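# Set one sealed cup upright in the black tray

## Task

Take any one of the sealed cups on the table and place it in the black tray so it stands upright, release it there, and keep every other cup standing.

## Robot and tools

Robot: two arms, left_arm and right_arm, each ending in a five-fingered hand. right_arm has a right hand; left_arm has its mirror image, a left hand. Measured bases in the scene frame: left_arm at (-0.032, +0.264, +0.019) m, right_arm at (+0.031, -0.285, +0.010) m, both facing nearly along +x. A post stands on the floor behind the arms. Loose objects may occasionally get a small shove from outside.

Scene frame: origin at table-top height, halfway between the arms' nominal bases; +x points out over the table, +z up, +y toward left_arm's side. Left/right are arm names, not image sides. Reported positions are in metres; orientations are quat_wxyz. Readings can be a few centimetres off, more when the arm is stretched.

Hand point: a point fixed to the palm, 0.05 m in front of it and 0.15 m out from the wrist mount. Its +z runs along the straight fingers, +y out of the palm, +x across the palm away from the thumb on the right hand (toward the thumb on the left hand). Straight fingertips end 0.06 to 0.07 m past the point along +z and sit 0.06 m behind it along -y. A bracket on the little-finger side of the wrist sticks out up to 0.10 m across the palm and can strike things.

Row layout (used by execute_actions and move): one flat list of 28 numbers, each in [-1, 1], always covering both arms. Order: left_arm dx, dy, dz, rx, ry, rz; left hand little, ring, middle, index, thumb_bend, thumb_turn, force_limit, speed; then the same 14 for right_arm and its hand. dx..rz are offsets, not poses: they are measured from that arm's Hand target at the start of the action or move, along scene-frame axes, and 1.0 equals 0.6 m of travel or 180 degrees of turn. rx, ry, rz form a single rotation vector, applied about the Hand target position. Every row in a list counts from that same start, so resending an offset moves the arm further. All six pose zeros means leave that arm alone. Finger numbers are absolute targets: -1 open/straight, +1 closed; thumb_turn -1 beside the palm, +1 facing the fingers. force_limit maps -1..+1 to about 0..10 N at the fingertip (0..15 N for the two thumb motors). speed rises from near 0 at -1 to full at +0.48 and stays full to +1 (a full stroke takes 0.49 s). Hand numbers always apply; to keep a hand unchanged, repeat its last sent eight numbers (before any were sent, use hand_measured plus hand_force_limit and hand_speed).

execute_actions: actions is a list of actions; each action is up to 15 rows, one per 1/30 s step; a short action repeats its last row to step 15. cameras picks images (names: cam_high, cam_left_wrist, cam_right_wrist, or "all"); an empty actions list shows all cameras by default.
move: target is one row or up to 15 rows, all offsets from the same start Hand targets; the hand point travels straight toward each. speed is m/s (0.002 to 4.3, default 0.25; turning up to twice that in rad/s), one value or one per target. blend (m) rounds corners between targets; 0 stops at each. Total path is capped at 10 s. blocking=false returns early while the motion continues. Moves do not avoid obstacles or the other arm.
wait: seconds from 0 to 3600, no new commands. stop: brakes a running move. zoom_image: camera plus region [x0, y0, x1, y1] in pixels, at most 504 by 504, from the newest images. show_instructions: displays the reference images (two pages, including a five-finger left hand diagram). finished_scene: ends the scene for good.

Results: end_effector_position and end_effector_quat_wxyz per arm; Hand target (your last commanded pose after clipping, the base for the next offsets); joint positions, velocities and torques; hand_measured, hand_stopped_by (moving, target, force, stalled, fault) and hand_load_n (positive when pushed open; a lost grip shows as load near 0), each six values in motor order. A move adds a move: line such as done, off_target, held, moving or fault, plus limits like paced or held.

Practical notes: commanded turns are clipped to 40 degrees from the current orientation per step. Arms often rest 1 to 3 cm (sometimes 5 cm) short, usually low; resend the shortfall as an offset. A cylinder 0.035 to 0.065 m wide fits a full wrap with thumb_turn at +1; close slowly (speed -0.94 or below) with modest force_limit. Camera calibrations are given per camera; cam_high is fixed, wrist cameras follow their arms.

Avoid: dropping the cup even a few millimetres, releasing while it still moves, knocking other cups over, anything leaving the table, hard contact with fixed or heavy objects, the two hands or arms touching, excess finger force, and long holds or stretched reaches that overheat motors (MOTOR HOT at 85 °C, arm collapses at 100 °C).

Each tool is called after "Request:" in YAML: its name, and indented under it one key for each argument.

Reference images:

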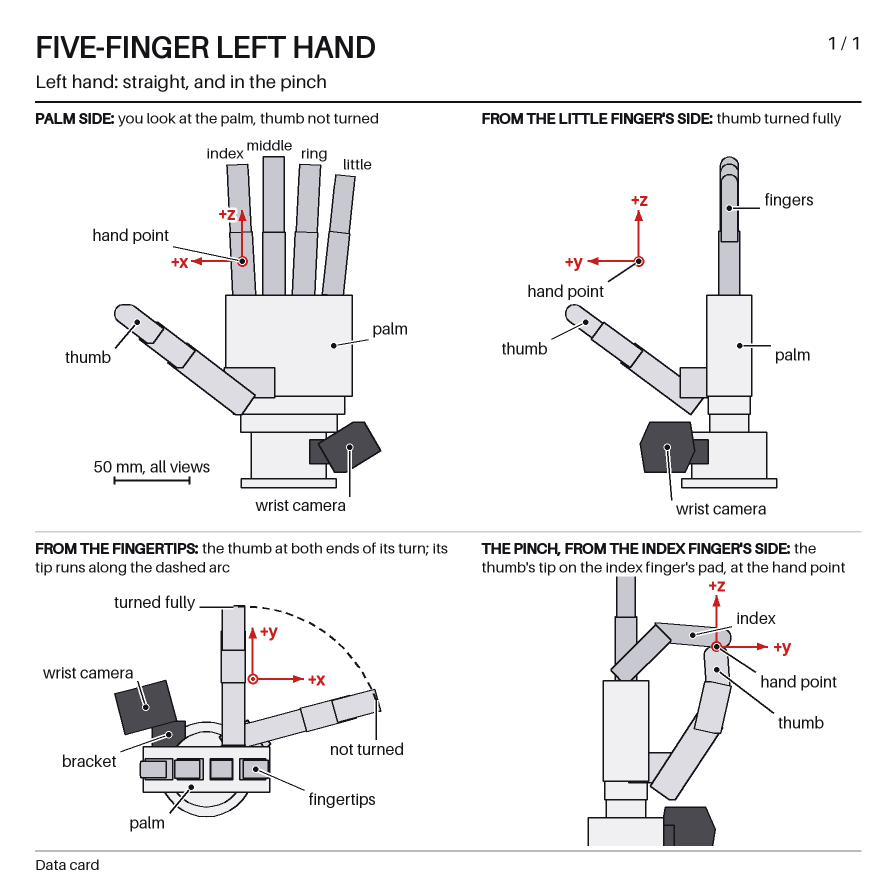

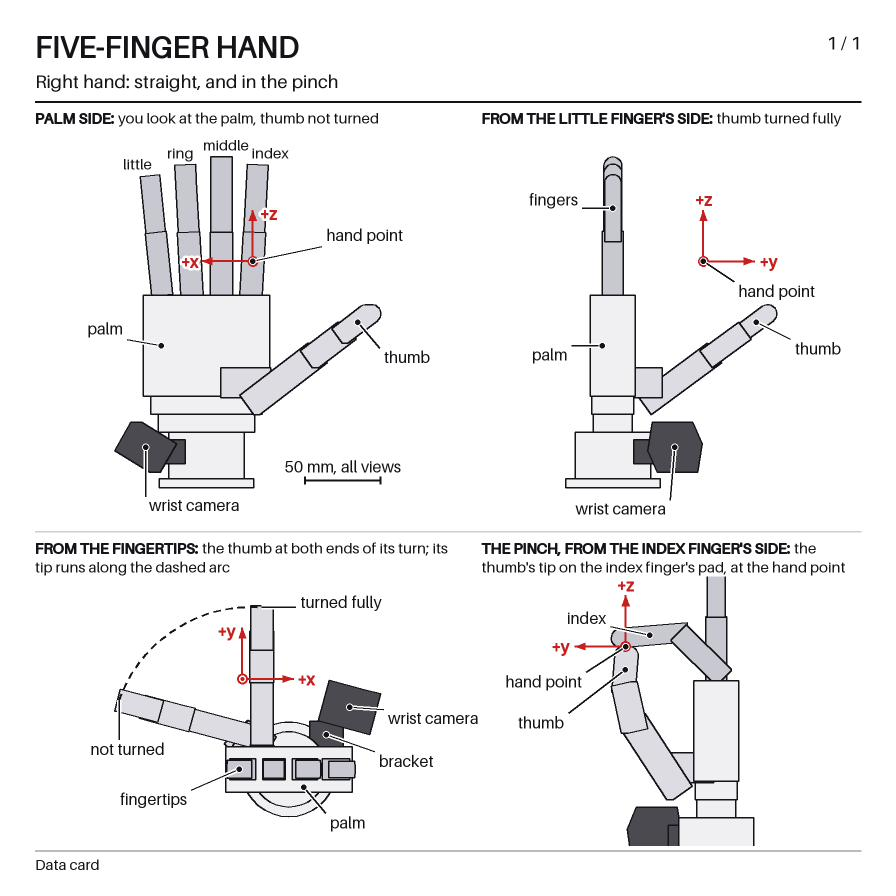

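## Session

Request:
execute_actions:
  actions: []

Scene clock: 0.00 s.
left_arm: end_effector_position=(+0.1922, +0.5799, +0.1085) hand_measured=(-1.000, -1.000, -1.000, -1.000, -1.000, -1.000) hand_load_n=(+0.0, +0.0, +0.0, +0.0, +0.0, +0.0) hand_stopped_by=(target, target, target, target, target, target) hand_force_limit=0.00 hand_speed=-0.80 end_effector_quat_wxyz=(-0.076, +0.817, -0.548, +0.162) | right_arm: end_effector_position=(+0.0627, -0.4394, +0.1480) hand_measured=(-1.000, -1.000, -1.000, -1.000, -1.000, -1.000) hand_load_n=(+0.0, +0.0, +0.0, +0.0, +0.0, +0.0) hand_stopped_by=(target, target, target, target, target, target) hand_force_limit=0.00 hand_speed=-0.80 end_effector_quat_wxyz=(+0.202, +0.332, +0.921, -0.015)
Joint positions: left_arm=[1.039 1.516 1.098 -1.032 0.339 0.679] | right_arm=[-2.144 0.814 0.603 -1.425 -0.403 0.107]
Joint velocities: within noise
Joint torques (N m): no reading
Heat: left arm: hottest waist 39 °C; right arm: hottest shoulder 44 °C.
Hand target: left_arm +0.1956, +0.5864, +0.1124; -0.083, +0.816, -0.549, +0.161 | right_arm +0.0601, -0.4433, +0.1524; +0.200, +0.331, +0.922, -0.022

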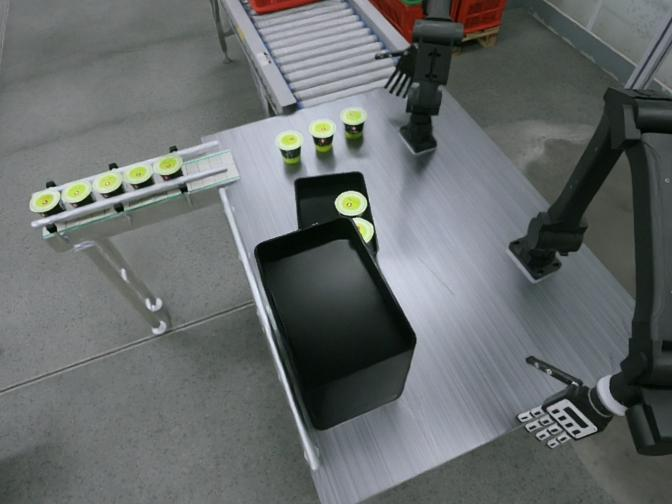

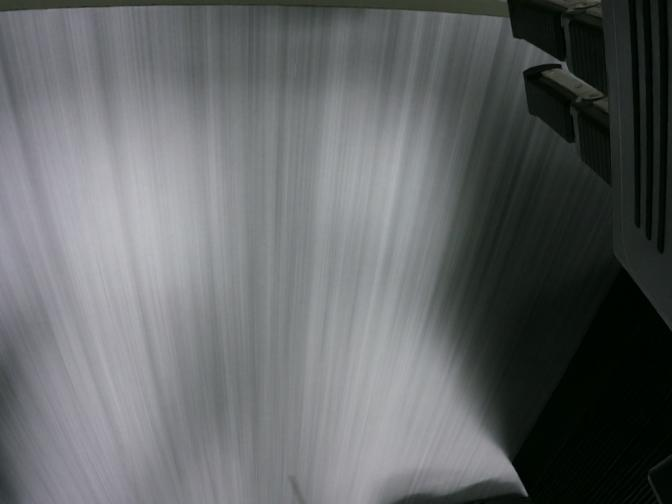

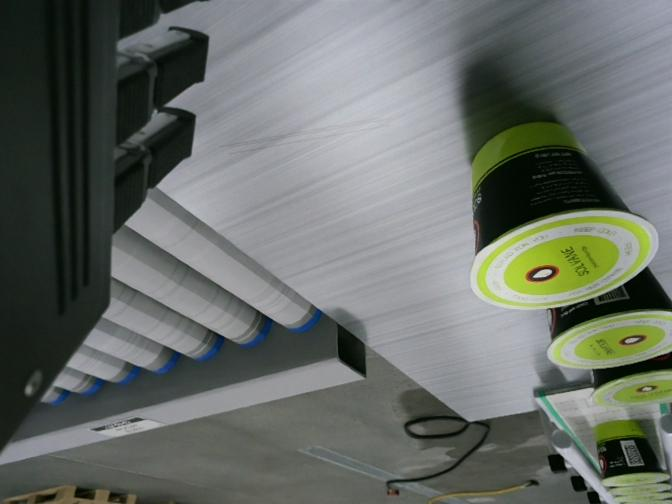

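Request:
zoom_image:
  camera: "cam_high"
  region: [230, 90, 450, 260]

Request:
zoom_image:
  camera: "cam_high"
  region: [200, 150, 504, 454]

Scaled by 2.291.

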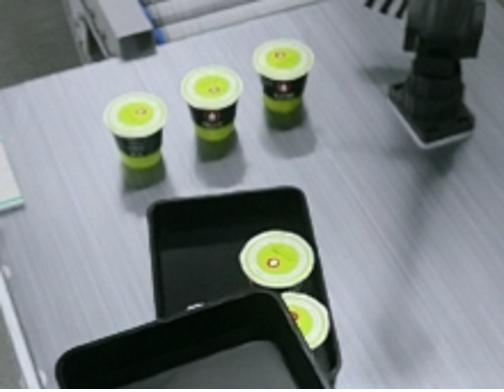

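Scaled by 1.658.

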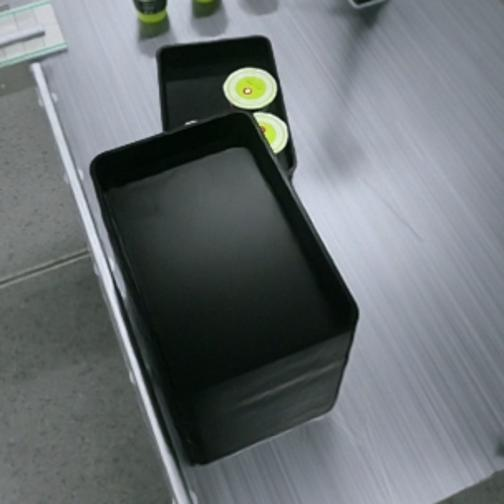

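Request:
move:
  target:
    - [0,0,0,0,0,0,-1,-1,-1,-1,-1,-1,0,-0.8,0.15,-0.095,0.246,-0.298,0.1736,0.2413,-1,-1,-1,-1,-1,1,0,0]
    - [0,0,0,0,0,0,-1,-1,-1,-1,-1,-1,0,-0.8,0.6,0.072,0.163,-0.341,0.1086,0.366,-1,-1,-1,-1,-1,1,0,0]
  blend: 0.04
  speed: 0.25
  cameras: ["all"]

Scene clock: 215.27 s.
left_arm: end_effector_position=(+0.1922, +0.5799, +0.1085) hand_measured=(-1.000, -1.000, -1.000, -1.000, -1.000, -1.000) hand_load_n=(+0.0, +0.0, +0.0, +0.0, +0.0, +0.0) hand_stopped_by=(target, target, target, target, target, target) hand_force_limit=0.00 hand_speed=-0.80 end_effector_quat_wxyz=(-0.076, +0.817, -0.548, +0.162) | right_arm: end_effector_position=(+0.4036, -0.3987, +0.2296) hand_measured=(-1.000, -1.000, -1.000, -1.000, -1.000, +1.000) hand_load_n=(+0.0, +0.0, +0.0, +0.0, +0.0, +0.0) hand_stopped_by=(target, target, target, target, target, target) hand_force_limit=0.00 hand_speed=0.00 end_effector_quat_wxyz=(+0.150, -0.352, +0.835, -0.395)
Joint positions: left_arm=[1.039 1.516 1.098 -1.032 0.339 0.679] | right_arm=[-0.194 0.926 0.85 -0.722 0.458 0.391]
Joint torques (N m): left_arm=[1.44 -12.51 9.89 0.43 0.17 0.05] | right_arm=[-0.32 -4.13 12.75 1.65 0.34 0]
Heat: left arm: hottest elbow 46 °C; right arm: hottest elbow 47 °C.
Hand target: left_arm +0.1956, +0.5864, +0.1124; -0.083, +0.816, -0.549, +0.161 | right_arm +0.4201, -0.4001, +0.2502; +0.168, -0.345, +0.830, -0.405
Off the commanded pose: left_arm 0.008 m, 1 deg | right_arm 0.027 m, 3 deg.
move: off_target (right_arm)
cam_right_wrist: T_world_to_cam=[[-0.60252, 0.22361, -0.76614, 0.51161], [0.21128, 0.97039, 0.11707, 0.28067], [0.76963, -0.09133, -0.63193, -0.0888]] pos_world=[0.3173, -0.39487, 0.30299]

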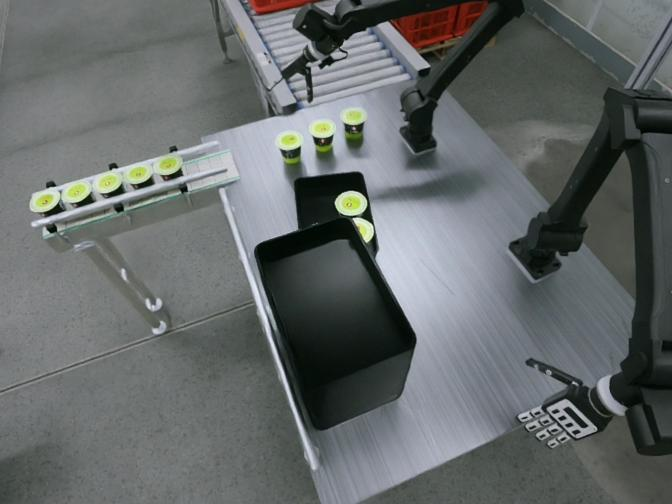

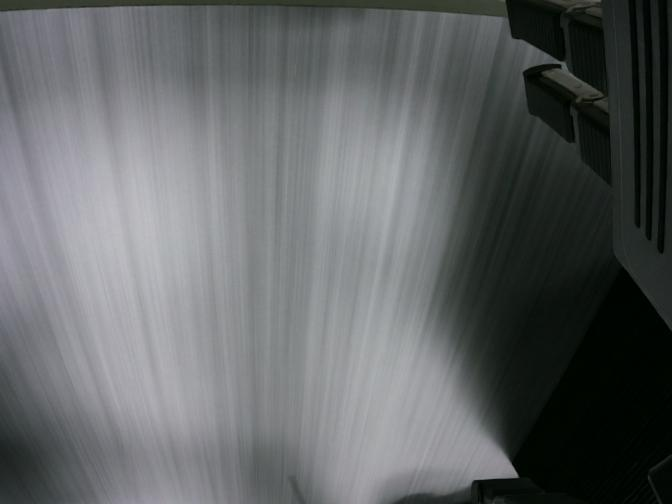

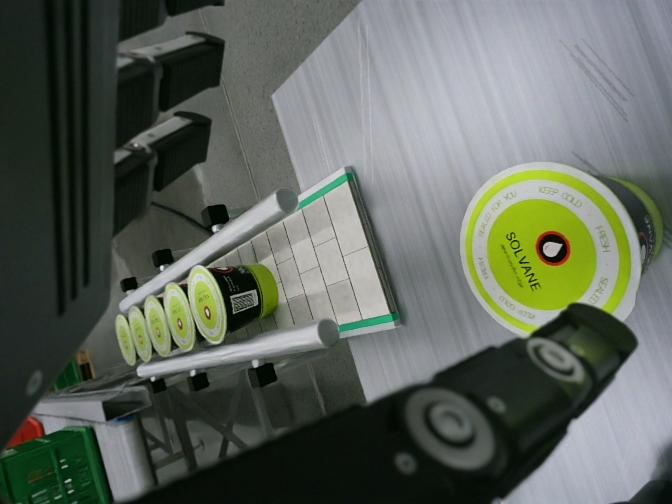

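Request:
move:
  target: [0,0,0,0,0,0,-1,-1,-1,-1,-1,-1,0,-0.8,0.0607,0.0317,-0.167,0,0,0,-1,-1,-1,-1,-1,1,0,0]
  speed: 0.12
  cameras: ["cam_right_wrist"]

Scene clock: 235.37 s.
left_arm: end_effector_position=(+0.1922, +0.5799, +0.1085) hand_measured=(-1.000, -1.000, -1.000, -1.000, -1.000, -1.000) hand_load_n=(+0.0, +0.5, +0.0, +0.0, +0.0, +0.0) hand_stopped_by=(target, target, target, target, target, target) hand_force_limit=0.00 hand_speed=-0.80 end_effector_quat_wxyz=(-0.076, +0.817, -0.548, +0.162) | right_arm: end_effector_position=(+0.4548, -0.3837, +0.1576) hand_measured=(-1.000, -1.000, -1.000, -1.000, -1.000, +1.000) hand_load_n=(+0.0, +0.0, +0.0, +0.0, +0.0, +0.0) hand_stopped_by=(target, target, target, target, target, target) hand_force_limit=0.00 hand_speed=0.00 end_effector_quat_wxyz=(+0.169, -0.344, +0.829, -0.407)
Joint positions: left_arm=[1.039 1.516 1.098 -1.032 0.339 0.679] | right_arm=[-0.118 1.098 0.744 -0.423 0.513 0.449]
Joint torques (N m): left_arm=[1.55 -12.57 9.85 0.44 0.16 0.04] | right_arm=[-0.15 -5.6 8.35 1.62 0.46 0.03]
Heat: left arm: hottest elbow 46 °C; right arm: hottest elbow 49 °C.
Hand target: left_arm +0.1956, +0.5864, +0.1124; -0.083, +0.816, -0.549, +0.161 | right_arm +0.4566, -0.3809, +0.1501; +0.168, -0.345, +0.830, -0.405
Off the commanded pose: left_arm 0.008 m, 1 deg | right_arm 0.008 m, 0 deg.
move: done
cam_right_wrist: T_world_to_cam=[[-0.56494, 0.21523, -0.79656, 0.46851], [0.20439, 0.9718, 0.11762, 0.26728], [0.79942, -0.09636, -0.593, -0.19401]] pos_world=[0.36515, -0.37928, 0.22672]

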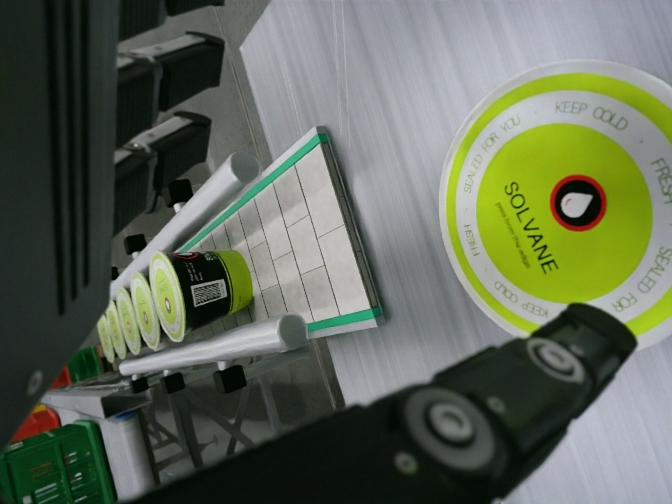

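Request:
move:
  target: [0,0,0,0,0,0,-1,-1,-1,-1,-1,-1,0,-0.8,-0.015,0.0083,-0.063,0,0,0,-1,-1,-1,-1,-1,1,0,0]
  speed: 0.08
  cameras: ["cam_right_wrist"]

Scene clock: 244.27 s.
left_arm: end_effector_position=(+0.1922, +0.5799, +0.1085) hand_measured=(-1.000, -1.000, -1.000, -1.000, -1.000, -1.000) hand_load_n=(+0.0, +0.0, +0.0, +0.0, +0.0, +0.0) hand_stopped_by=(target, target, target, target, target, target) hand_force_limit=0.00 hand_speed=-0.80 end_effector_quat_wxyz=(-0.076, +0.817, -0.548, +0.162) | right_arm: end_effector_position=(+0.4471, -0.3794, +0.1206) hand_measured=(-1.000, -1.000, -1.000, -1.000, -1.000, +1.000) hand_load_n=(+0.0, +0.0, -0.5, +0.0, +0.0, +0.0) hand_stopped_by=(target, target, target, target, target, target) hand_force_limit=0.00 hand_speed=0.00 end_effector_quat_wxyz=(+0.170, -0.343, +0.829, -0.408)
Joint positions: left_arm=[1.039 1.516 1.098 -1.032 0.339 0.679] | right_arm=[-0.106 1.123 0.655 -0.312 0.522 0.46]
Joint torques (N m): left_arm=[1.61 -12.34 9.85 0.46 0.17 0.03] | right_arm=[-0.15 -5.54 7.88 1.65 0.46 0.03]
Heat: left arm: hottest elbow 46 °C; right arm: hottest elbow 48 °C.
Hand target: left_arm +0.1956, +0.5864, +0.1124; -0.083, +0.816, -0.549, +0.161 | right_arm +0.4476, -0.3762, +0.1123; +0.168, -0.345, +0.830, -0.405
Off the commanded pose: left_arm 0.008 m, 1 deg | right_arm 0.009 m, 1 deg.
move: done
cam_right_wrist: T_world_to_cam=[[-0.5627, 0.21576, -0.79801, 0.43312], [0.20546, 0.97155, 0.11781, 0.26839], [0.80072, -0.09767, -0.59102, -0.21065]] pos_world=[0.35725, -0.37478, 0.18951]

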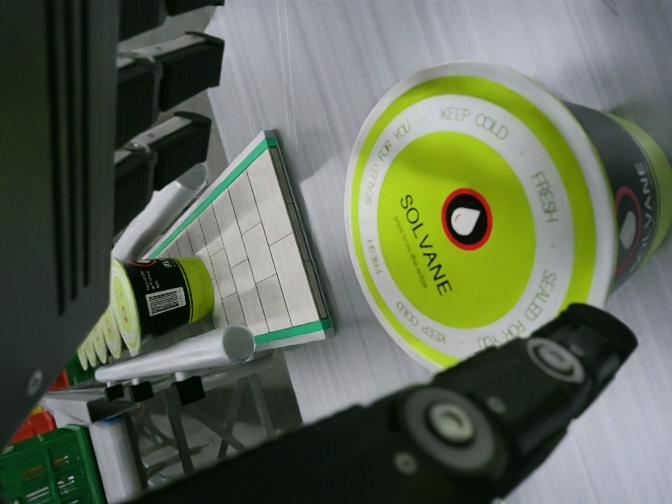

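Request:
move:
  target: [0,0,0,0,0,0,-1,-1,-1,-1,-1,-1,0,-0.8,0.0025,0.0042,-0.033,0,0,0,-1,-1,-1,-1,-1,1,0,0]
  speed: 0.08
  cameras: ["cam_right_wrist", "cam_high"]

Request:
zoom_image:
  camera: "cam_high"
  region: [250, 60, 400, 190]

Scene clock: 267.77 s.
left_arm: end_effector_position=(+0.1922, +0.5799, +0.1085) hand_measured=(-1.000, -1.000, -1.000, -1.000, -1.000, -1.000) hand_load_n=(+0.0, +0.0, +0.0, +0.0, -0.5, +0.0) hand_stopped_by=(target, target, target, target, target, target) hand_force_limit=0.00 hand_speed=-0.80 end_effector_quat_wxyz=(-0.076, +0.817, -0.548, +0.162) | right_arm: end_effector_position=(+0.4486, -0.3767, +0.0999) hand_measured=(-1.000, -1.000, -1.000, -1.000, -1.000, +1.000) hand_load_n=(+0.0, +0.0, +0.0, +0.0, +0.0, +0.0) hand_stopped_by=(target, target, target, target, target, target) hand_force_limit=0.00 hand_speed=0.00 end_effector_quat_wxyz=(+0.169, -0.344, +0.829, -0.408)
Joint positions: left_arm=[1.039 1.516 1.098 -1.032 0.339 0.679] | right_arm=[-0.097 1.163 0.624 -0.245 0.528 0.466]
Joint torques (N m): left_arm=[1.61 -12.69 9.83 0.4 0.17 0.05] | right_arm=[-0.15 -5.77 7.66 1.62 0.47 0.04]
Heat: left arm: hottest elbow 46 °C; right arm: hottest elbow 45 °C.
Hand target: left_arm +0.1956, +0.5864, +0.1124; -0.083, +0.816, -0.549, +0.161 | right_arm +0.4491, -0.3735, +0.0924; +0.168, -0.345, +0.830, -0.405
Off the commanded pose: left_arm 0.008 m, 1 deg | right_arm 0.008 m, 0 deg.
move: done
cam_right_wrist: T_world_to_cam=[[-0.56436, 0.21574, -0.79684, 0.41741], [0.2052, 0.97161, 0.11773, 0.26809], [0.79962, -0.09707, -0.59261, -0.22296]] pos_world=[0.35885, -0.37218, 0.16892]
Images, in order (width x height): cam_high 672x504, cam_right_wrist 672x504.

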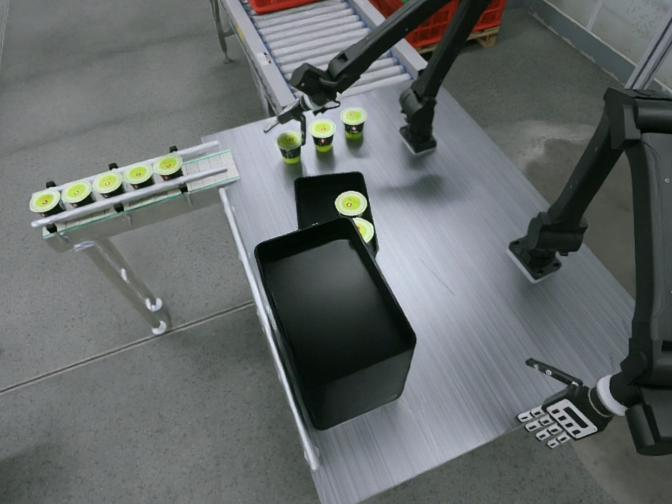

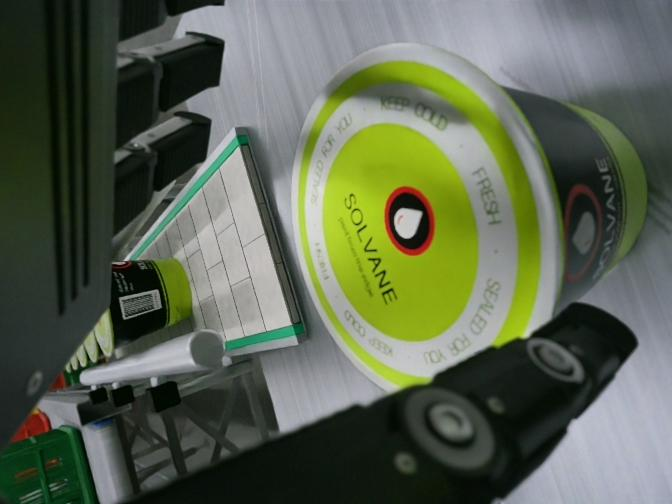

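Scaled by 3.360.

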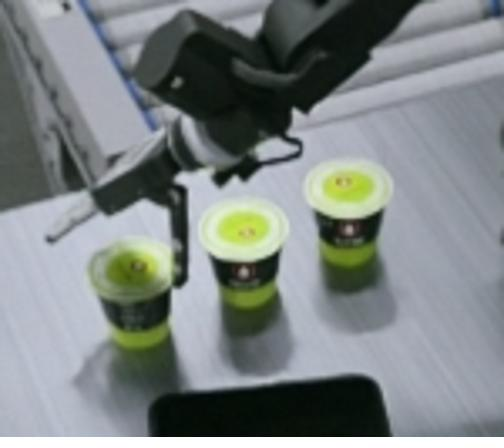

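Request:
move:
  target:
    - [0,0,0,0,0,0,-1,-1,-1,-1,-1,-1,0,-0.8,-0.0117,0.005,0,0,0,0,-1,-1,-1,-1,-1,1,0,0]
    - [0,0,0,0,0,0,-1,-1,-1,-1,-1,-1,0,-0.8,-0.0117,0.005,-0.05,0,0,0,-1,-1,-1,-1,-1,1,0,0]
  speed: 0.06
  cameras: ["cam_right_wrist", "cam_high"]

Request:
zoom_image:
  camera: "cam_high"
  region: [250, 60, 400, 190]

Scene clock: 309.67 s.
left_arm: end_effector_position=(+0.1922, +0.5799, +0.1085) hand_measured=(-1.000, -1.000, -1.000, -1.000, -1.000, -1.000) hand_load_n=(+0.0, +0.0, +0.0, +0.0, +0.0, +0.0) hand_stopped_by=(target, target, target, target, target, target) hand_force_limit=0.00 hand_speed=-0.80 end_effector_quat_wxyz=(-0.076, +0.817, -0.548, +0.162) | right_arm: end_effector_position=(+0.4427, -0.3738, +0.0703) hand_measured=(-1.000, -1.000, -1.000, -1.000, -1.000, +1.000) hand_load_n=(+0.0, +0.0, +0.0, -0.5, +0.0, +0.0) hand_stopped_by=(target, target, target, target, target, target) hand_force_limit=0.00 hand_speed=0.00 end_effector_quat_wxyz=(+0.170, -0.343, +0.829, -0.408)
Joint positions: left_arm=[1.039 1.516 1.098 -1.032 0.339 0.679] | right_arm=[-0.09 1.205 0.561 -0.143 0.533 0.473]
Joint torques (N m): left_arm=[1.38 -12.51 9.81 0.35 0.19 0.04] | right_arm=[-0.03 -5.77 7.12 1.63 0.47 0.03]
Heat: left arm: hottest elbow 47 °C; right arm: hottest elbow 45 °C.
Hand target: left_arm +0.1956, +0.5864, +0.1124; -0.083, +0.816, -0.549, +0.161 | right_arm +0.4421, -0.3706, +0.0625; +0.168, -0.345, +0.830, -0.405
Off the commanded pose: left_arm 0.008 m, 1 deg | right_arm 0.009 m, 1 deg.
move: done
cam_right_wrist: T_world_to_cam=[[-0.56266, 0.21607, -0.79795, 0.38933], [0.20556, 0.97149, 0.11811, 0.2697], [0.80073, -0.09757, -0.59103, -0.2362]] pos_world=[0.35275, -0.36918, 0.13921]
Images, in order (width x height): cam_high 672x504, cam_right_wrist 672x504.

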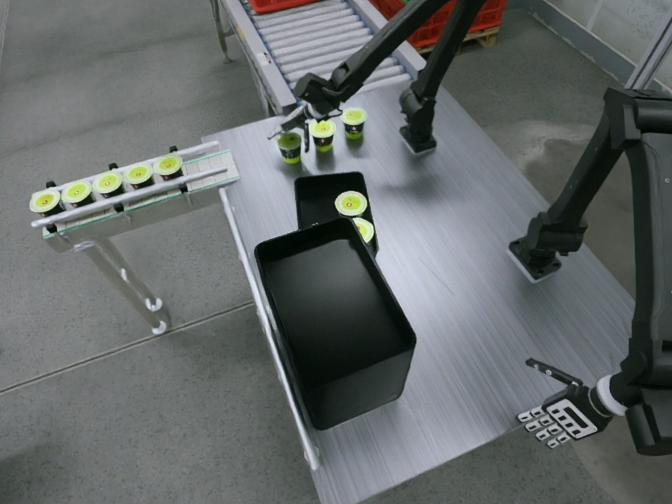

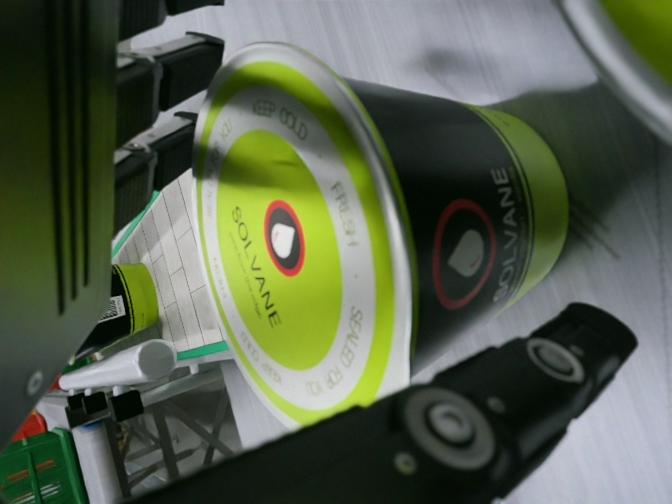

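Scaled by 3.360.

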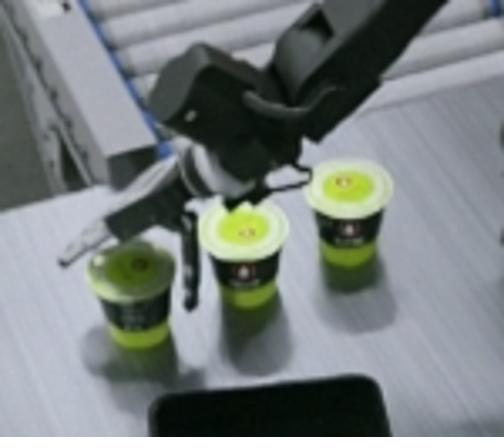

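Request:
move:
  target: [0,0,0,0,0,0,-1,-1,-1,-1,-1,-1,0,-0.8,0,0,0,0,0,0,-1,-1,-1,-1,-0.65,1,-0.7,-0.9]
  cameras: ["cam_right_wrist", "cam_high"]

Request:
zoom_image:
  camera: "cam_high"
  region: [250, 60, 400, 190]

Scene clock: 344.03 s.
left_arm: end_effector_position=(+0.1922, +0.5799, +0.1085) hand_measured=(-1.000, -1.000, -1.000, -1.000, -1.000, -1.000) hand_load_n=(+0.0, +0.0, +0.0, +0.0, +0.0, +0.0) hand_stopped_by=(target, target, target, target, target, target) hand_force_limit=0.00 hand_speed=-0.80 end_effector_quat_wxyz=(-0.076, +0.817, -0.548, +0.162) | right_arm: end_effector_position=(+0.4427, -0.3738, +0.0703) hand_measured=(-1.000, -1.000, -1.000, -1.000, -0.650, +1.000) hand_load_n=(+0.0, +0.0, +0.0, +0.0, +0.0, -0.5) hand_stopped_by=(target, target, target, target, target, target) hand_force_limit=-0.70 hand_speed=-0.90 end_effector_quat_wxyz=(+0.170, -0.343, +0.829, -0.408)
Joint positions: left_arm=[1.039 1.516 1.098 -1.032 0.339 0.679] | right_arm=[-0.09 1.205 0.561 -0.143 0.533 0.473]
Joint torques (N m): left_arm=[1.55 -12.81 9.76 0.46 0.17 0.04] | right_arm=[-0.15 -5.77 7.1 1.63 0.47 0.03]
Heat: left arm: hottest elbow 47 °C; right arm: hottest elbow 44 °C.
Hand target: left_arm +0.1956, +0.5864, +0.1124; -0.083, +0.816, -0.549, +0.161 | right_arm +0.4421, -0.3706, +0.0625; +0.168, -0.345, +0.830, -0.405
Off the commanded pose: left_arm 0.008 m, 1 deg | right_arm 0.008 m, 0 deg.
move: done
cam_right_wrist: T_world_to_cam=[[-0.56266, 0.21607, -0.79795, 0.38933], [0.20556, 0.97149, 0.11811, 0.2697], [0.80073, -0.09757, -0.59103, -0.2362]] pos_world=[0.35275, -0.36918, 0.13921]
Images, in order (width x height): cam_high 672x504, cam_right_wrist 672x504.

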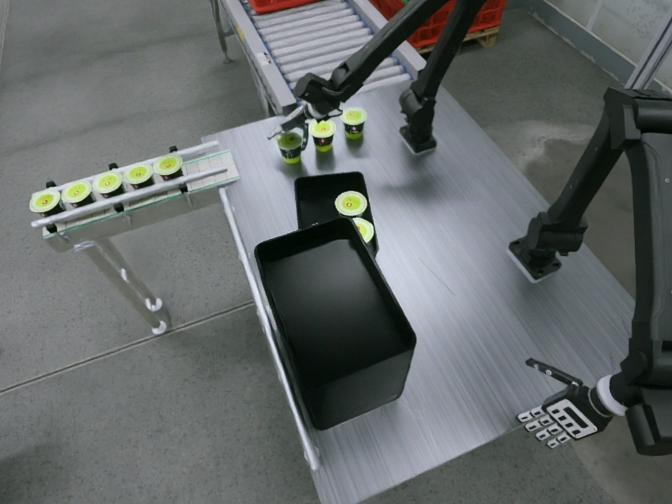

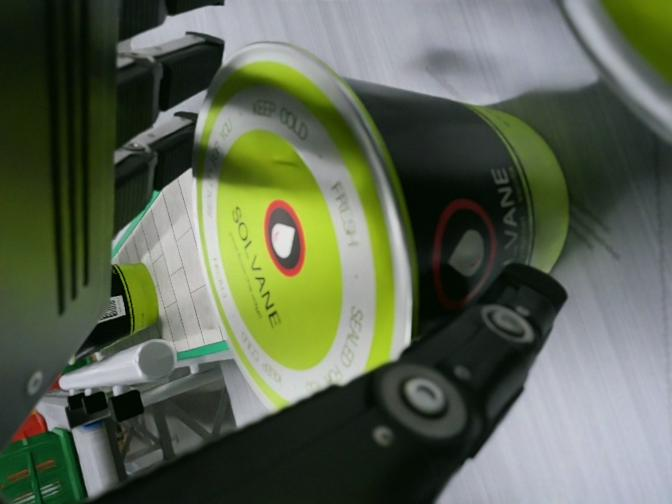

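Scaled by 3.360.

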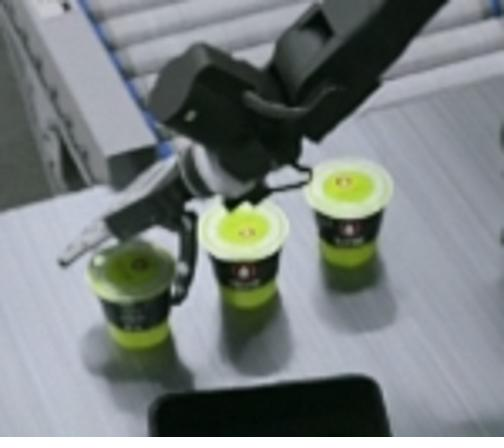

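Request:
move:
  target: [0,0,0,0,0,0,-1,-1,-1,-1,-1,-1,0,-0.8,0,0,0,0,0,0,-1,-1,0.2,0.2,-0.65,1,-0.6,-0.9]
  cameras: ["cam_right_wrist", "cam_high"]

Request:
zoom_image:
  camera: "cam_high"
  region: [250, 60, 400, 190]

Scene clock: 351.90 s.
left_arm: end_effector_position=(+0.1922, +0.5799, +0.1085) hand_measured=(-1.000, -1.000, -1.000, -1.000, -1.000, -1.000) hand_load_n=(+0.0, +0.0, +0.0, +0.0, +0.0, +0.0) hand_stopped_by=(target, target, target, target, target, target) hand_force_limit=0.00 hand_speed=-0.80 end_effector_quat_wxyz=(-0.076, +0.817, -0.548, +0.162) | right_arm: end_effector_position=(+0.4436, -0.3743, +0.0711) hand_measured=(-1.000, -1.000, -0.648, -0.712, -0.650, +1.000) hand_load_n=(+0.0, +0.0, +2.0, +1.0, +3.5, +0.0) hand_stopped_by=(target, target, force, force, target, target) hand_force_limit=-0.60 hand_speed=-0.90 end_effector_quat_wxyz=(+0.171, -0.341, +0.829, -0.410)
Joint positions: left_arm=[1.039 1.516 1.098 -1.032 0.339 0.679] | right_arm=[-0.09 1.205 0.561 -0.138 0.536 0.475]
Joint torques (N m): left_arm=[1.44 -12.57 9.85 0.4 0.16 0.04] | right_arm=[-0.09 -5.71 7.1 1.46 0.32 0.01]
Heat: left arm: hottest elbow 47 °C; right arm: hottest elbow 44 °C.
Hand target: left_arm +0.1956, +0.5864, +0.1124; -0.083, +0.816, -0.549, +0.161 | right_arm +0.4421, -0.3705, +0.0625; +0.168, -0.345, +0.830, -0.405
Off the commanded pose: left_arm 0.008 m, 1 deg | right_arm 0.009 m, 1 deg.
move: done
cam_right_wrist: T_world_to_cam=[[-0.55814, 0.2165, -0.801, 0.38893], [0.20772, 0.97108, 0.11773, 0.26887], [0.80332, -0.10067, -0.58697, -0.23915]] pos_world=[0.35335, -0.36937, 0.13951]
Images, in order (width x height): cam_high 672x504, cam_right_wrist 672x504.

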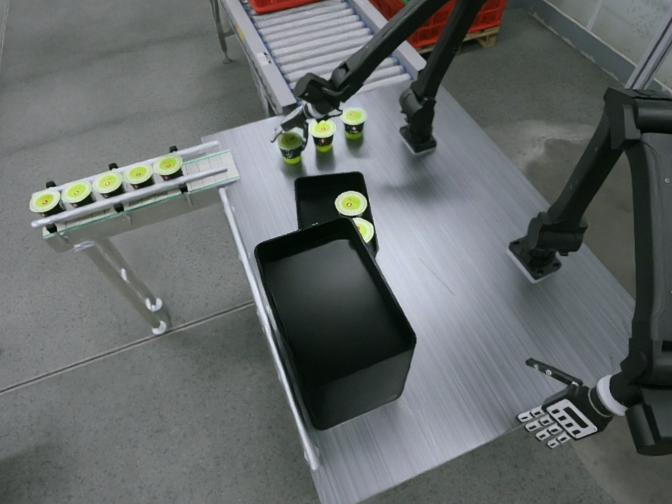

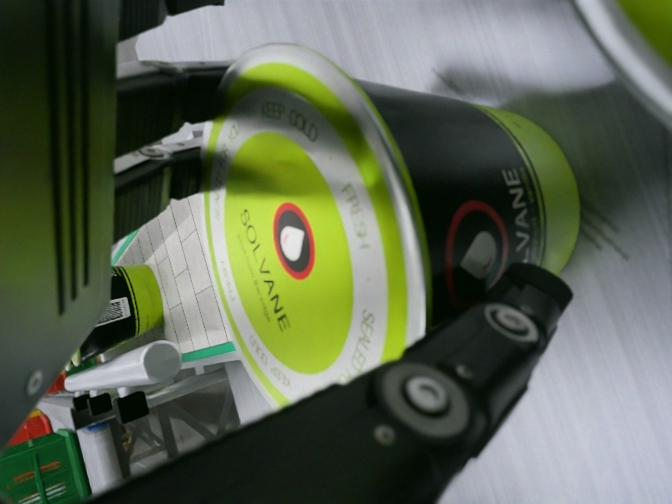

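Scaled by 3.360.

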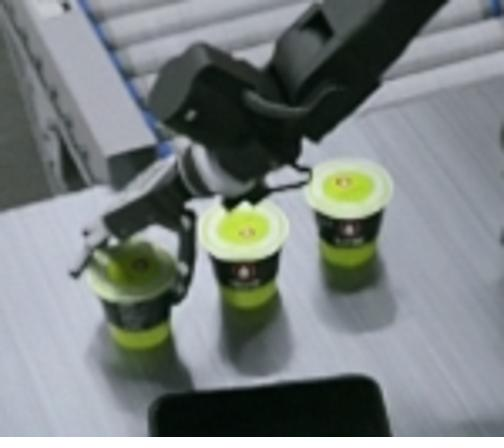

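Request:
move:
  target: [0,0,0,0,0,0,-1,-1,-1,-1,-1,-1,0,-0.8,0,0,0,0,0,0,-1,-1,0.25,0.25,-0.65,1,-0.2,-0.92]
  cameras: ["cam_right_wrist", "cam_high"]

Request:
zoom_image:
  camera: "cam_high"
  region: [250, 60, 400, 190]

Scene clock: 385.83 s.
left_arm: end_effector_position=(+0.1922, +0.5799, +0.1085) hand_measured=(-1.000, -1.000, -1.000, -1.000, -1.000, -1.000) hand_load_n=(+0.0, +0.0, +0.0, +0.0, +0.0, +0.0) hand_stopped_by=(target, target, target, target, target, target) hand_force_limit=0.00 hand_speed=-0.80 end_effector_quat_wxyz=(-0.076, +0.817, -0.548, +0.162) | right_arm: end_effector_position=(+0.4439, -0.3748, +0.0714) hand_measured=(-1.000, -1.000, -0.590, -0.654, -0.652, +1.000) hand_load_n=(+0.0, +0.0, +4.5, +4.0, +9.0, +0.5) hand_stopped_by=(target, target, force, force, target, target) hand_force_limit=-0.20 hand_speed=-0.92 end_effector_quat_wxyz=(+0.171, -0.340, +0.828, -0.411)
Joint positions: left_arm=[1.039 1.516 1.098 -1.032 0.339 0.679] | right_arm=[-0.09 1.205 0.561 -0.136 0.538 0.475]
Joint torques (N m): left_arm=[1.49 -12.57 9.8 0.5 0.16 0.03] | right_arm=[-0.09 -5.77 7.15 1.4 0.22 0.02]
Heat: left arm: hottest elbow 47 °C; right arm: hottest elbow 44 °C.
Hand target: left_arm +0.1956, +0.5864, +0.1124; -0.083, +0.816, -0.549, +0.161 | right_arm +0.4420, -0.3705, +0.0625; +0.168, -0.345, +0.830, -0.405
Off the commanded pose: left_arm 0.008 m, 1 deg | right_arm 0.010 m, 1 deg.
move: done
cam_right_wrist: T_world_to_cam=[[-0.55637, 0.21599, -0.80237, 0.38864], [0.20905, 0.97095, 0.11642, 0.26876], [0.80421, -0.10296, -0.58536, -0.24061]] pos_world=[0.35355, -0.36967, 0.1397]
Images, in order (width x height): cam_high 672x504, cam_right_wrist 672x504.

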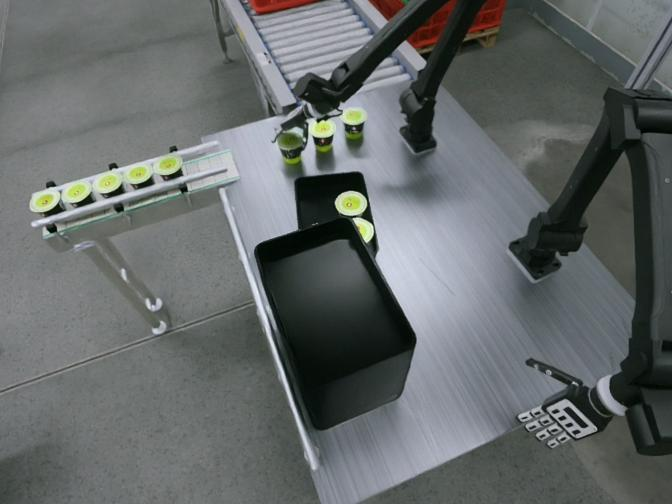

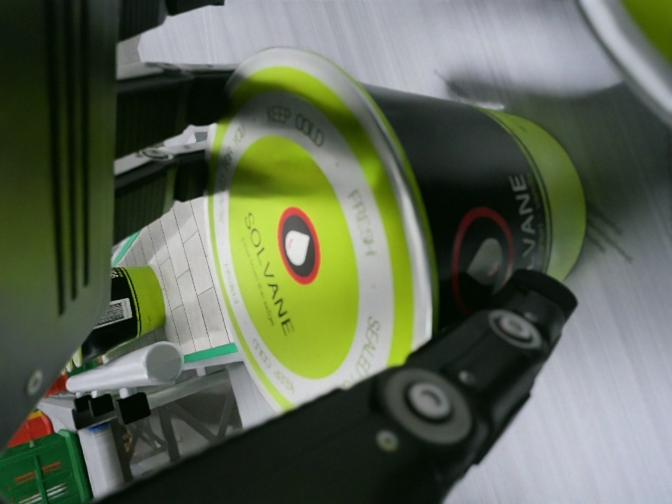

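Scaled by 3.360.

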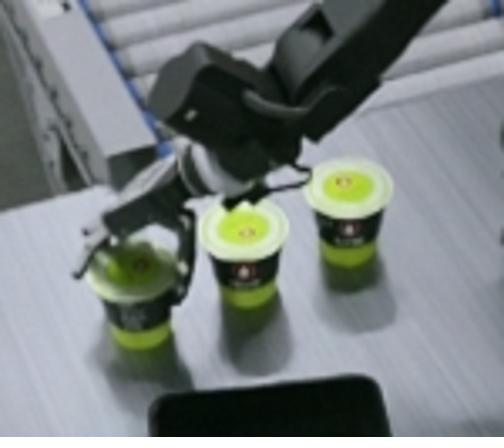

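Request:
move:
  target: [0,0,0,0,0,0,-1,-1,-1,-1,-1,-1,0,-0.8,0.01,-0.004,0.07,0,0,0,-1,-1,0.25,0.25,-0.65,1,-0.2,-0.92]
  speed: 0.04
  cameras: ["cam_right_wrist", "cam_high"]

Request:
zoom_image:
  camera: "cam_high"
  region: [250, 60, 400, 190]

Scene clock: 400.97 s.
left_arm: end_effector_position=(+0.1922, +0.5799, +0.1085) hand_measured=(-1.000, -1.000, -1.000, -1.000, -1.000, -1.000) hand_load_n=(+0.0, +0.0, +0.0, +0.0, +0.0, +0.0) hand_stopped_by=(target, target, target, target, target, target) hand_force_limit=0.00 hand_speed=-0.80 end_effector_quat_wxyz=(-0.076, +0.817, -0.548, +0.162) | right_arm: end_effector_position=(+0.4263, -0.3719, +0.0745) hand_measured=(-1.000, -1.000, -0.590, -0.654, -0.652, +1.000) hand_load_n=(+0.0, +0.0, +3.0, +4.0, +8.5, +0.0) hand_stopped_by=(target, target, force, force, target, target) hand_force_limit=-0.20 hand_speed=-0.92 end_effector_quat_wxyz=(+0.142, -0.356, +0.836, -0.392)
Joint positions: left_arm=[1.039 1.516 1.098 -1.032 0.339 0.679] | right_arm=[-0.09 1.17 0.584 -0.272 0.532 0.476]
Joint torques (N m): left_arm=[1.44 -12.45 9.85 0.46 0.18 0.04] | right_arm=[-0.5 -8.06 11.49 0.9 0.35 -0.05]
Heat: left arm: hottest elbow 47 °C; right arm: hottest elbow 44 °C.
Hand target: left_arm +0.1956, +0.5864, +0.1124; -0.083, +0.816, -0.549, +0.161 | right_arm +0.4481, -0.3729, +0.1046; +0.168, -0.345, +0.830, -0.405
Off the commanded pose: left_arm 0.008 m, 1 deg | right_arm 0.037 m, 4 deg.
move: off_target (right_arm)
cam_right_wrist: T_world_to_cam=[[-0.61699, 0.22302, -0.75471, 0.4056], [0.214, 0.97041, 0.11181, 0.26728], [0.75732, -0.09252, -0.64646, -0.196]] pos_world=[0.34148, -0.36797, 0.14952]
Images, in order (width x height): cam_high 672x504, cam_right_wrist 672x504.

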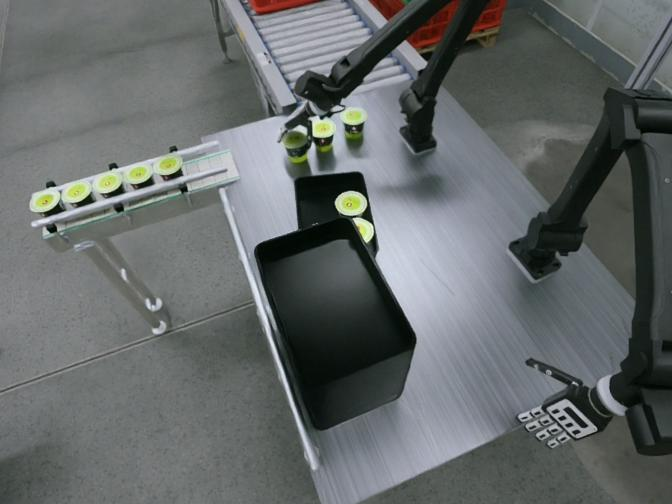

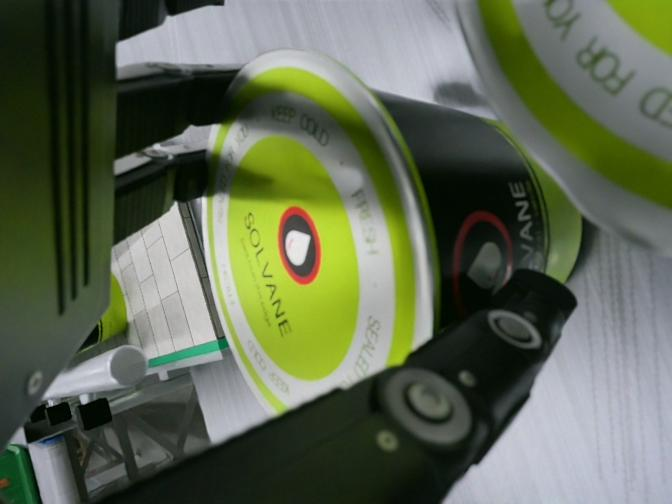

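Scaled by 3.360.

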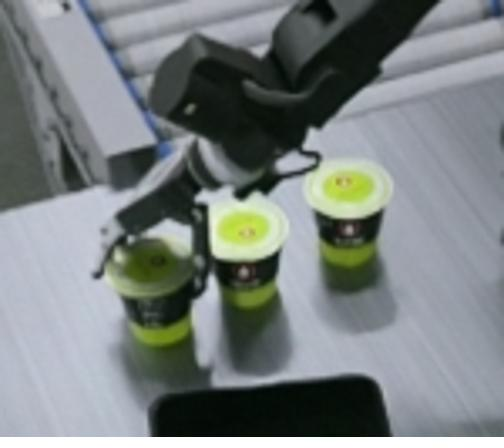

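Request:
move:
  target: [0,0,0,0,0,0,-1,-1,-1,-1,-1,-1,0,-0.8,0.04,0.0,0.03,0,0,0,-1,-1,0.25,0.25,-0.65,1,-0.2,-0.92]
  speed: 0.06
  cameras: ["cam_right_wrist", "cam_high"]

Request:
zoom_image:
  camera: "cam_high"
  region: [250, 60, 400, 190]

Scene clock: 410.57 s.
left_arm: end_effector_position=(+0.1922, +0.5799, +0.1085) hand_measured=(-1.000, -1.000, -1.000, -1.000, -1.000, -1.000) hand_load_n=(+0.0, +0.0, +0.0, +0.0, +0.0, +0.0) hand_stopped_by=(target, target, target, target, target, target) hand_force_limit=0.00 hand_speed=-0.80 end_effector_quat_wxyz=(-0.076, +0.817, -0.548, +0.162) | right_arm: end_effector_position=(+0.4465, -0.3733, +0.0960) hand_measured=(-1.000, -1.000, -0.590, -0.654, -0.652, +1.000) hand_load_n=(+0.0, +0.0, +3.5, +2.5, +8.0, +0.5) hand_stopped_by=(target, target, force, force, target, target) hand_force_limit=-0.20 hand_speed=-0.92 end_effector_quat_wxyz=(+0.145, -0.355, +0.836, -0.393)
Joint positions: left_arm=[1.039 1.516 1.098 -1.032 0.339 0.679] | right_arm=[-0.089 1.188 0.662 -0.326 0.531 0.476]
Joint torques (N m): left_arm=[1.55 -12.75 9.85 0.46 0.18 0.04] | right_arm=[-0.09 -6.95 12.37 1.14 0.55 0.02]
Heat: left arm: hottest elbow 47 °C; right arm: hottest elbow 46 °C.
Hand target: left_arm +0.1956, +0.5864, +0.1124; -0.083, +0.816, -0.549, +0.161 | right_arm +0.4720, -0.3729, +0.1224; +0.168, -0.345, +0.830, -0.405
Off the commanded pose: left_arm 0.008 m, 1 deg | right_arm 0.037 m, 3 deg.
move: off_target (right_arm)
cam_right_wrist: T_world_to_cam=[[-0.61313, 0.22226, -0.75807, 0.43291], [0.21237, 0.97066, 0.11282, 0.26268], [0.7609, -0.09182, -0.64234, -0.19916]] pos_world=[0.36119, -0.36947, 0.17061]
Images, in order (width x height): cam_high 672x504, cam_right_wrist 672x504.

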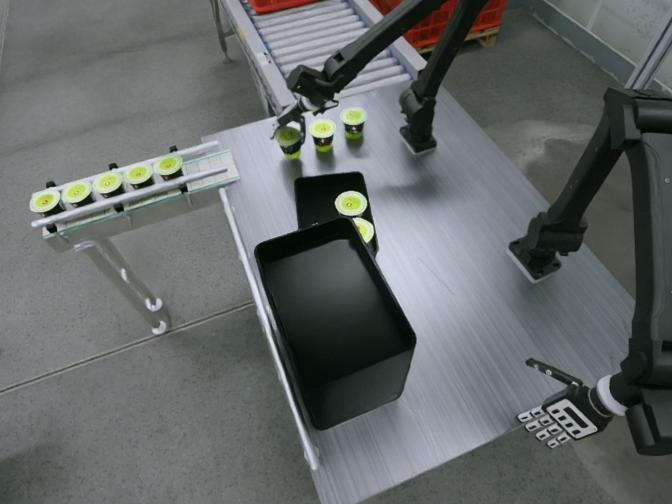

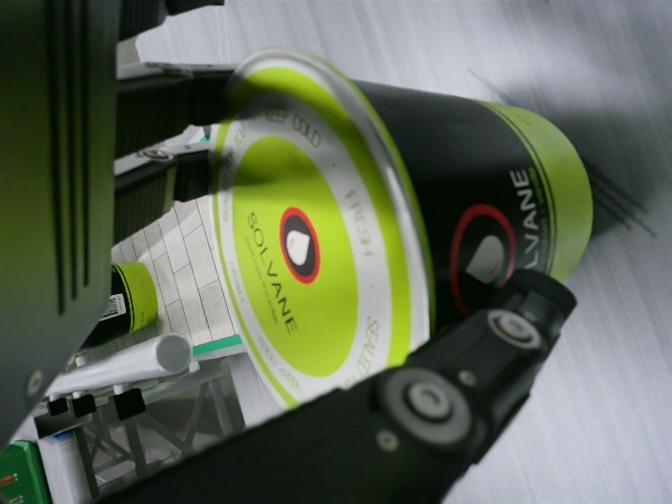

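Scaled by 3.360.

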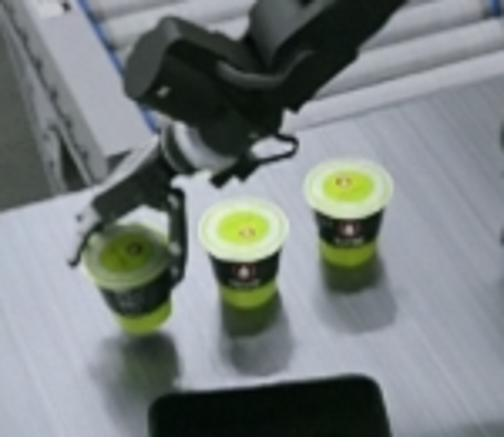

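Request:
move:
  target:
    - [0,0,0,0,0,0,-1,-1,-1,-1,-1,-1,0,-0.8,0,0.0,0.085,0,0,0,-1,-1,0.25,0.25,-0.65,1,-0.2,-0.92]
    - [0,0,0,0,0,0,-1,-1,-1,-1,-1,-1,0,-0.8,-0.068,0.36,0.088,0,0,0.1667,-1,-1,0.25,0.25,-0.65,1,-0.2,-0.92]
  speed: 0.1
  blend: 0.03
  cameras: ["cam_right_wrist", "cam_high"]

Request:
zoom_image:
  camera: "cam_high"
  region: [250, 110, 420, 260]

Scene clock: 427.17 s.
left_arm: end_effector_position=(+0.1922, +0.5799, +0.1085) hand_measured=(-1.000, -1.000, -1.000, -1.000, -1.000, -1.000) hand_load_n=(+0.0, +0.0, +0.0, +0.0, +0.0, +0.0) hand_stopped_by=(target, target, target, target, target, target) hand_force_limit=0.00 hand_speed=-0.80 end_effector_quat_wxyz=(-0.076, +0.817, -0.548, +0.162) | right_arm: end_effector_position=(+0.4255, -0.1617, +0.1580) hand_measured=(-1.000, -1.000, -0.590, -0.654, -0.652, +1.000) hand_load_n=(+0.0, +0.0, +3.5, +3.0, +8.0, +0.5) hand_stopped_by=(target, target, force, force, target, target) hand_force_limit=-0.20 hand_speed=-0.92 end_effector_quat_wxyz=(+0.250, -0.554, +0.716, -0.343)
Joint positions: left_arm=[1.039 1.516 1.098 -1.032 0.339 0.679] | right_arm=[0.424 1.057 0.74 -0.514 0.524 0.471]
Joint torques (N m): left_arm=[1.49 -12.86 9.83 0.36 0.18 0.02] | right_arm=[-0.15 -7.36 10.37 1.26 0.52 -0.05]
Heat: left arm: hottest elbow 47 °C; right arm: hottest elbow 47 °C.
Hand target: left_arm +0.1956, +0.5864, +0.1124; -0.083, +0.816, -0.549, +0.161 | right_arm +0.4313, -0.1569, +0.1754; +0.267, -0.548, +0.712, -0.348
Off the commanded pose: left_arm 0.008 m, 1 deg | right_arm 0.019 m, 2 deg.
move: off_target (right_arm); blend cut to 0.0255 m at target 1
cam_right_wrist: T_world_to_cam=[[-0.63047, -0.10379, -0.76924, 0.37642], [-0.30027, 0.94648, 0.11839, 0.26807], [0.71579, 0.30562, -0.62789, -0.04275]] pos_world=[0.34841, -0.20158, 0.23098]
Images, in order (width x height): cam_high 672x504, cam_right_wrist 672x504.

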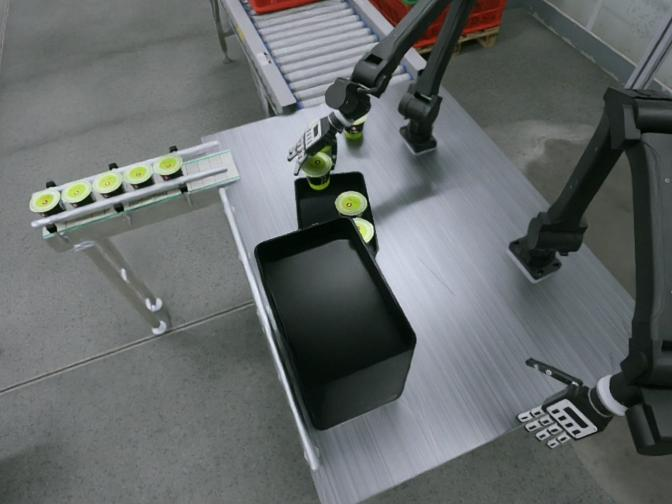

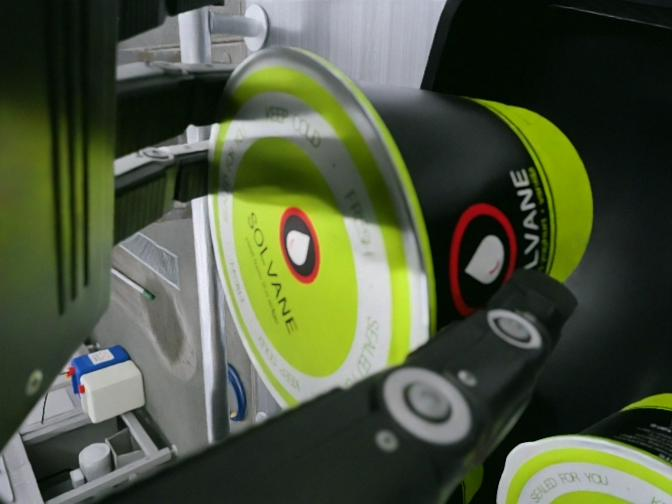

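Scaled by 2.965.

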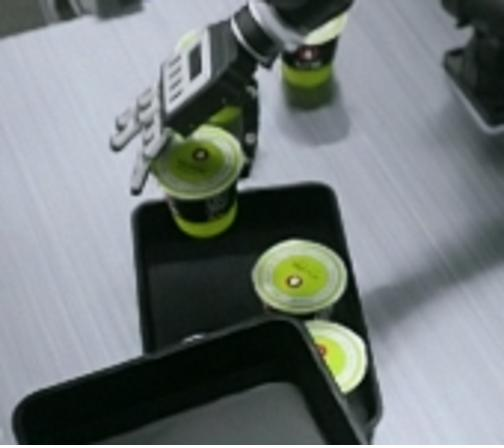

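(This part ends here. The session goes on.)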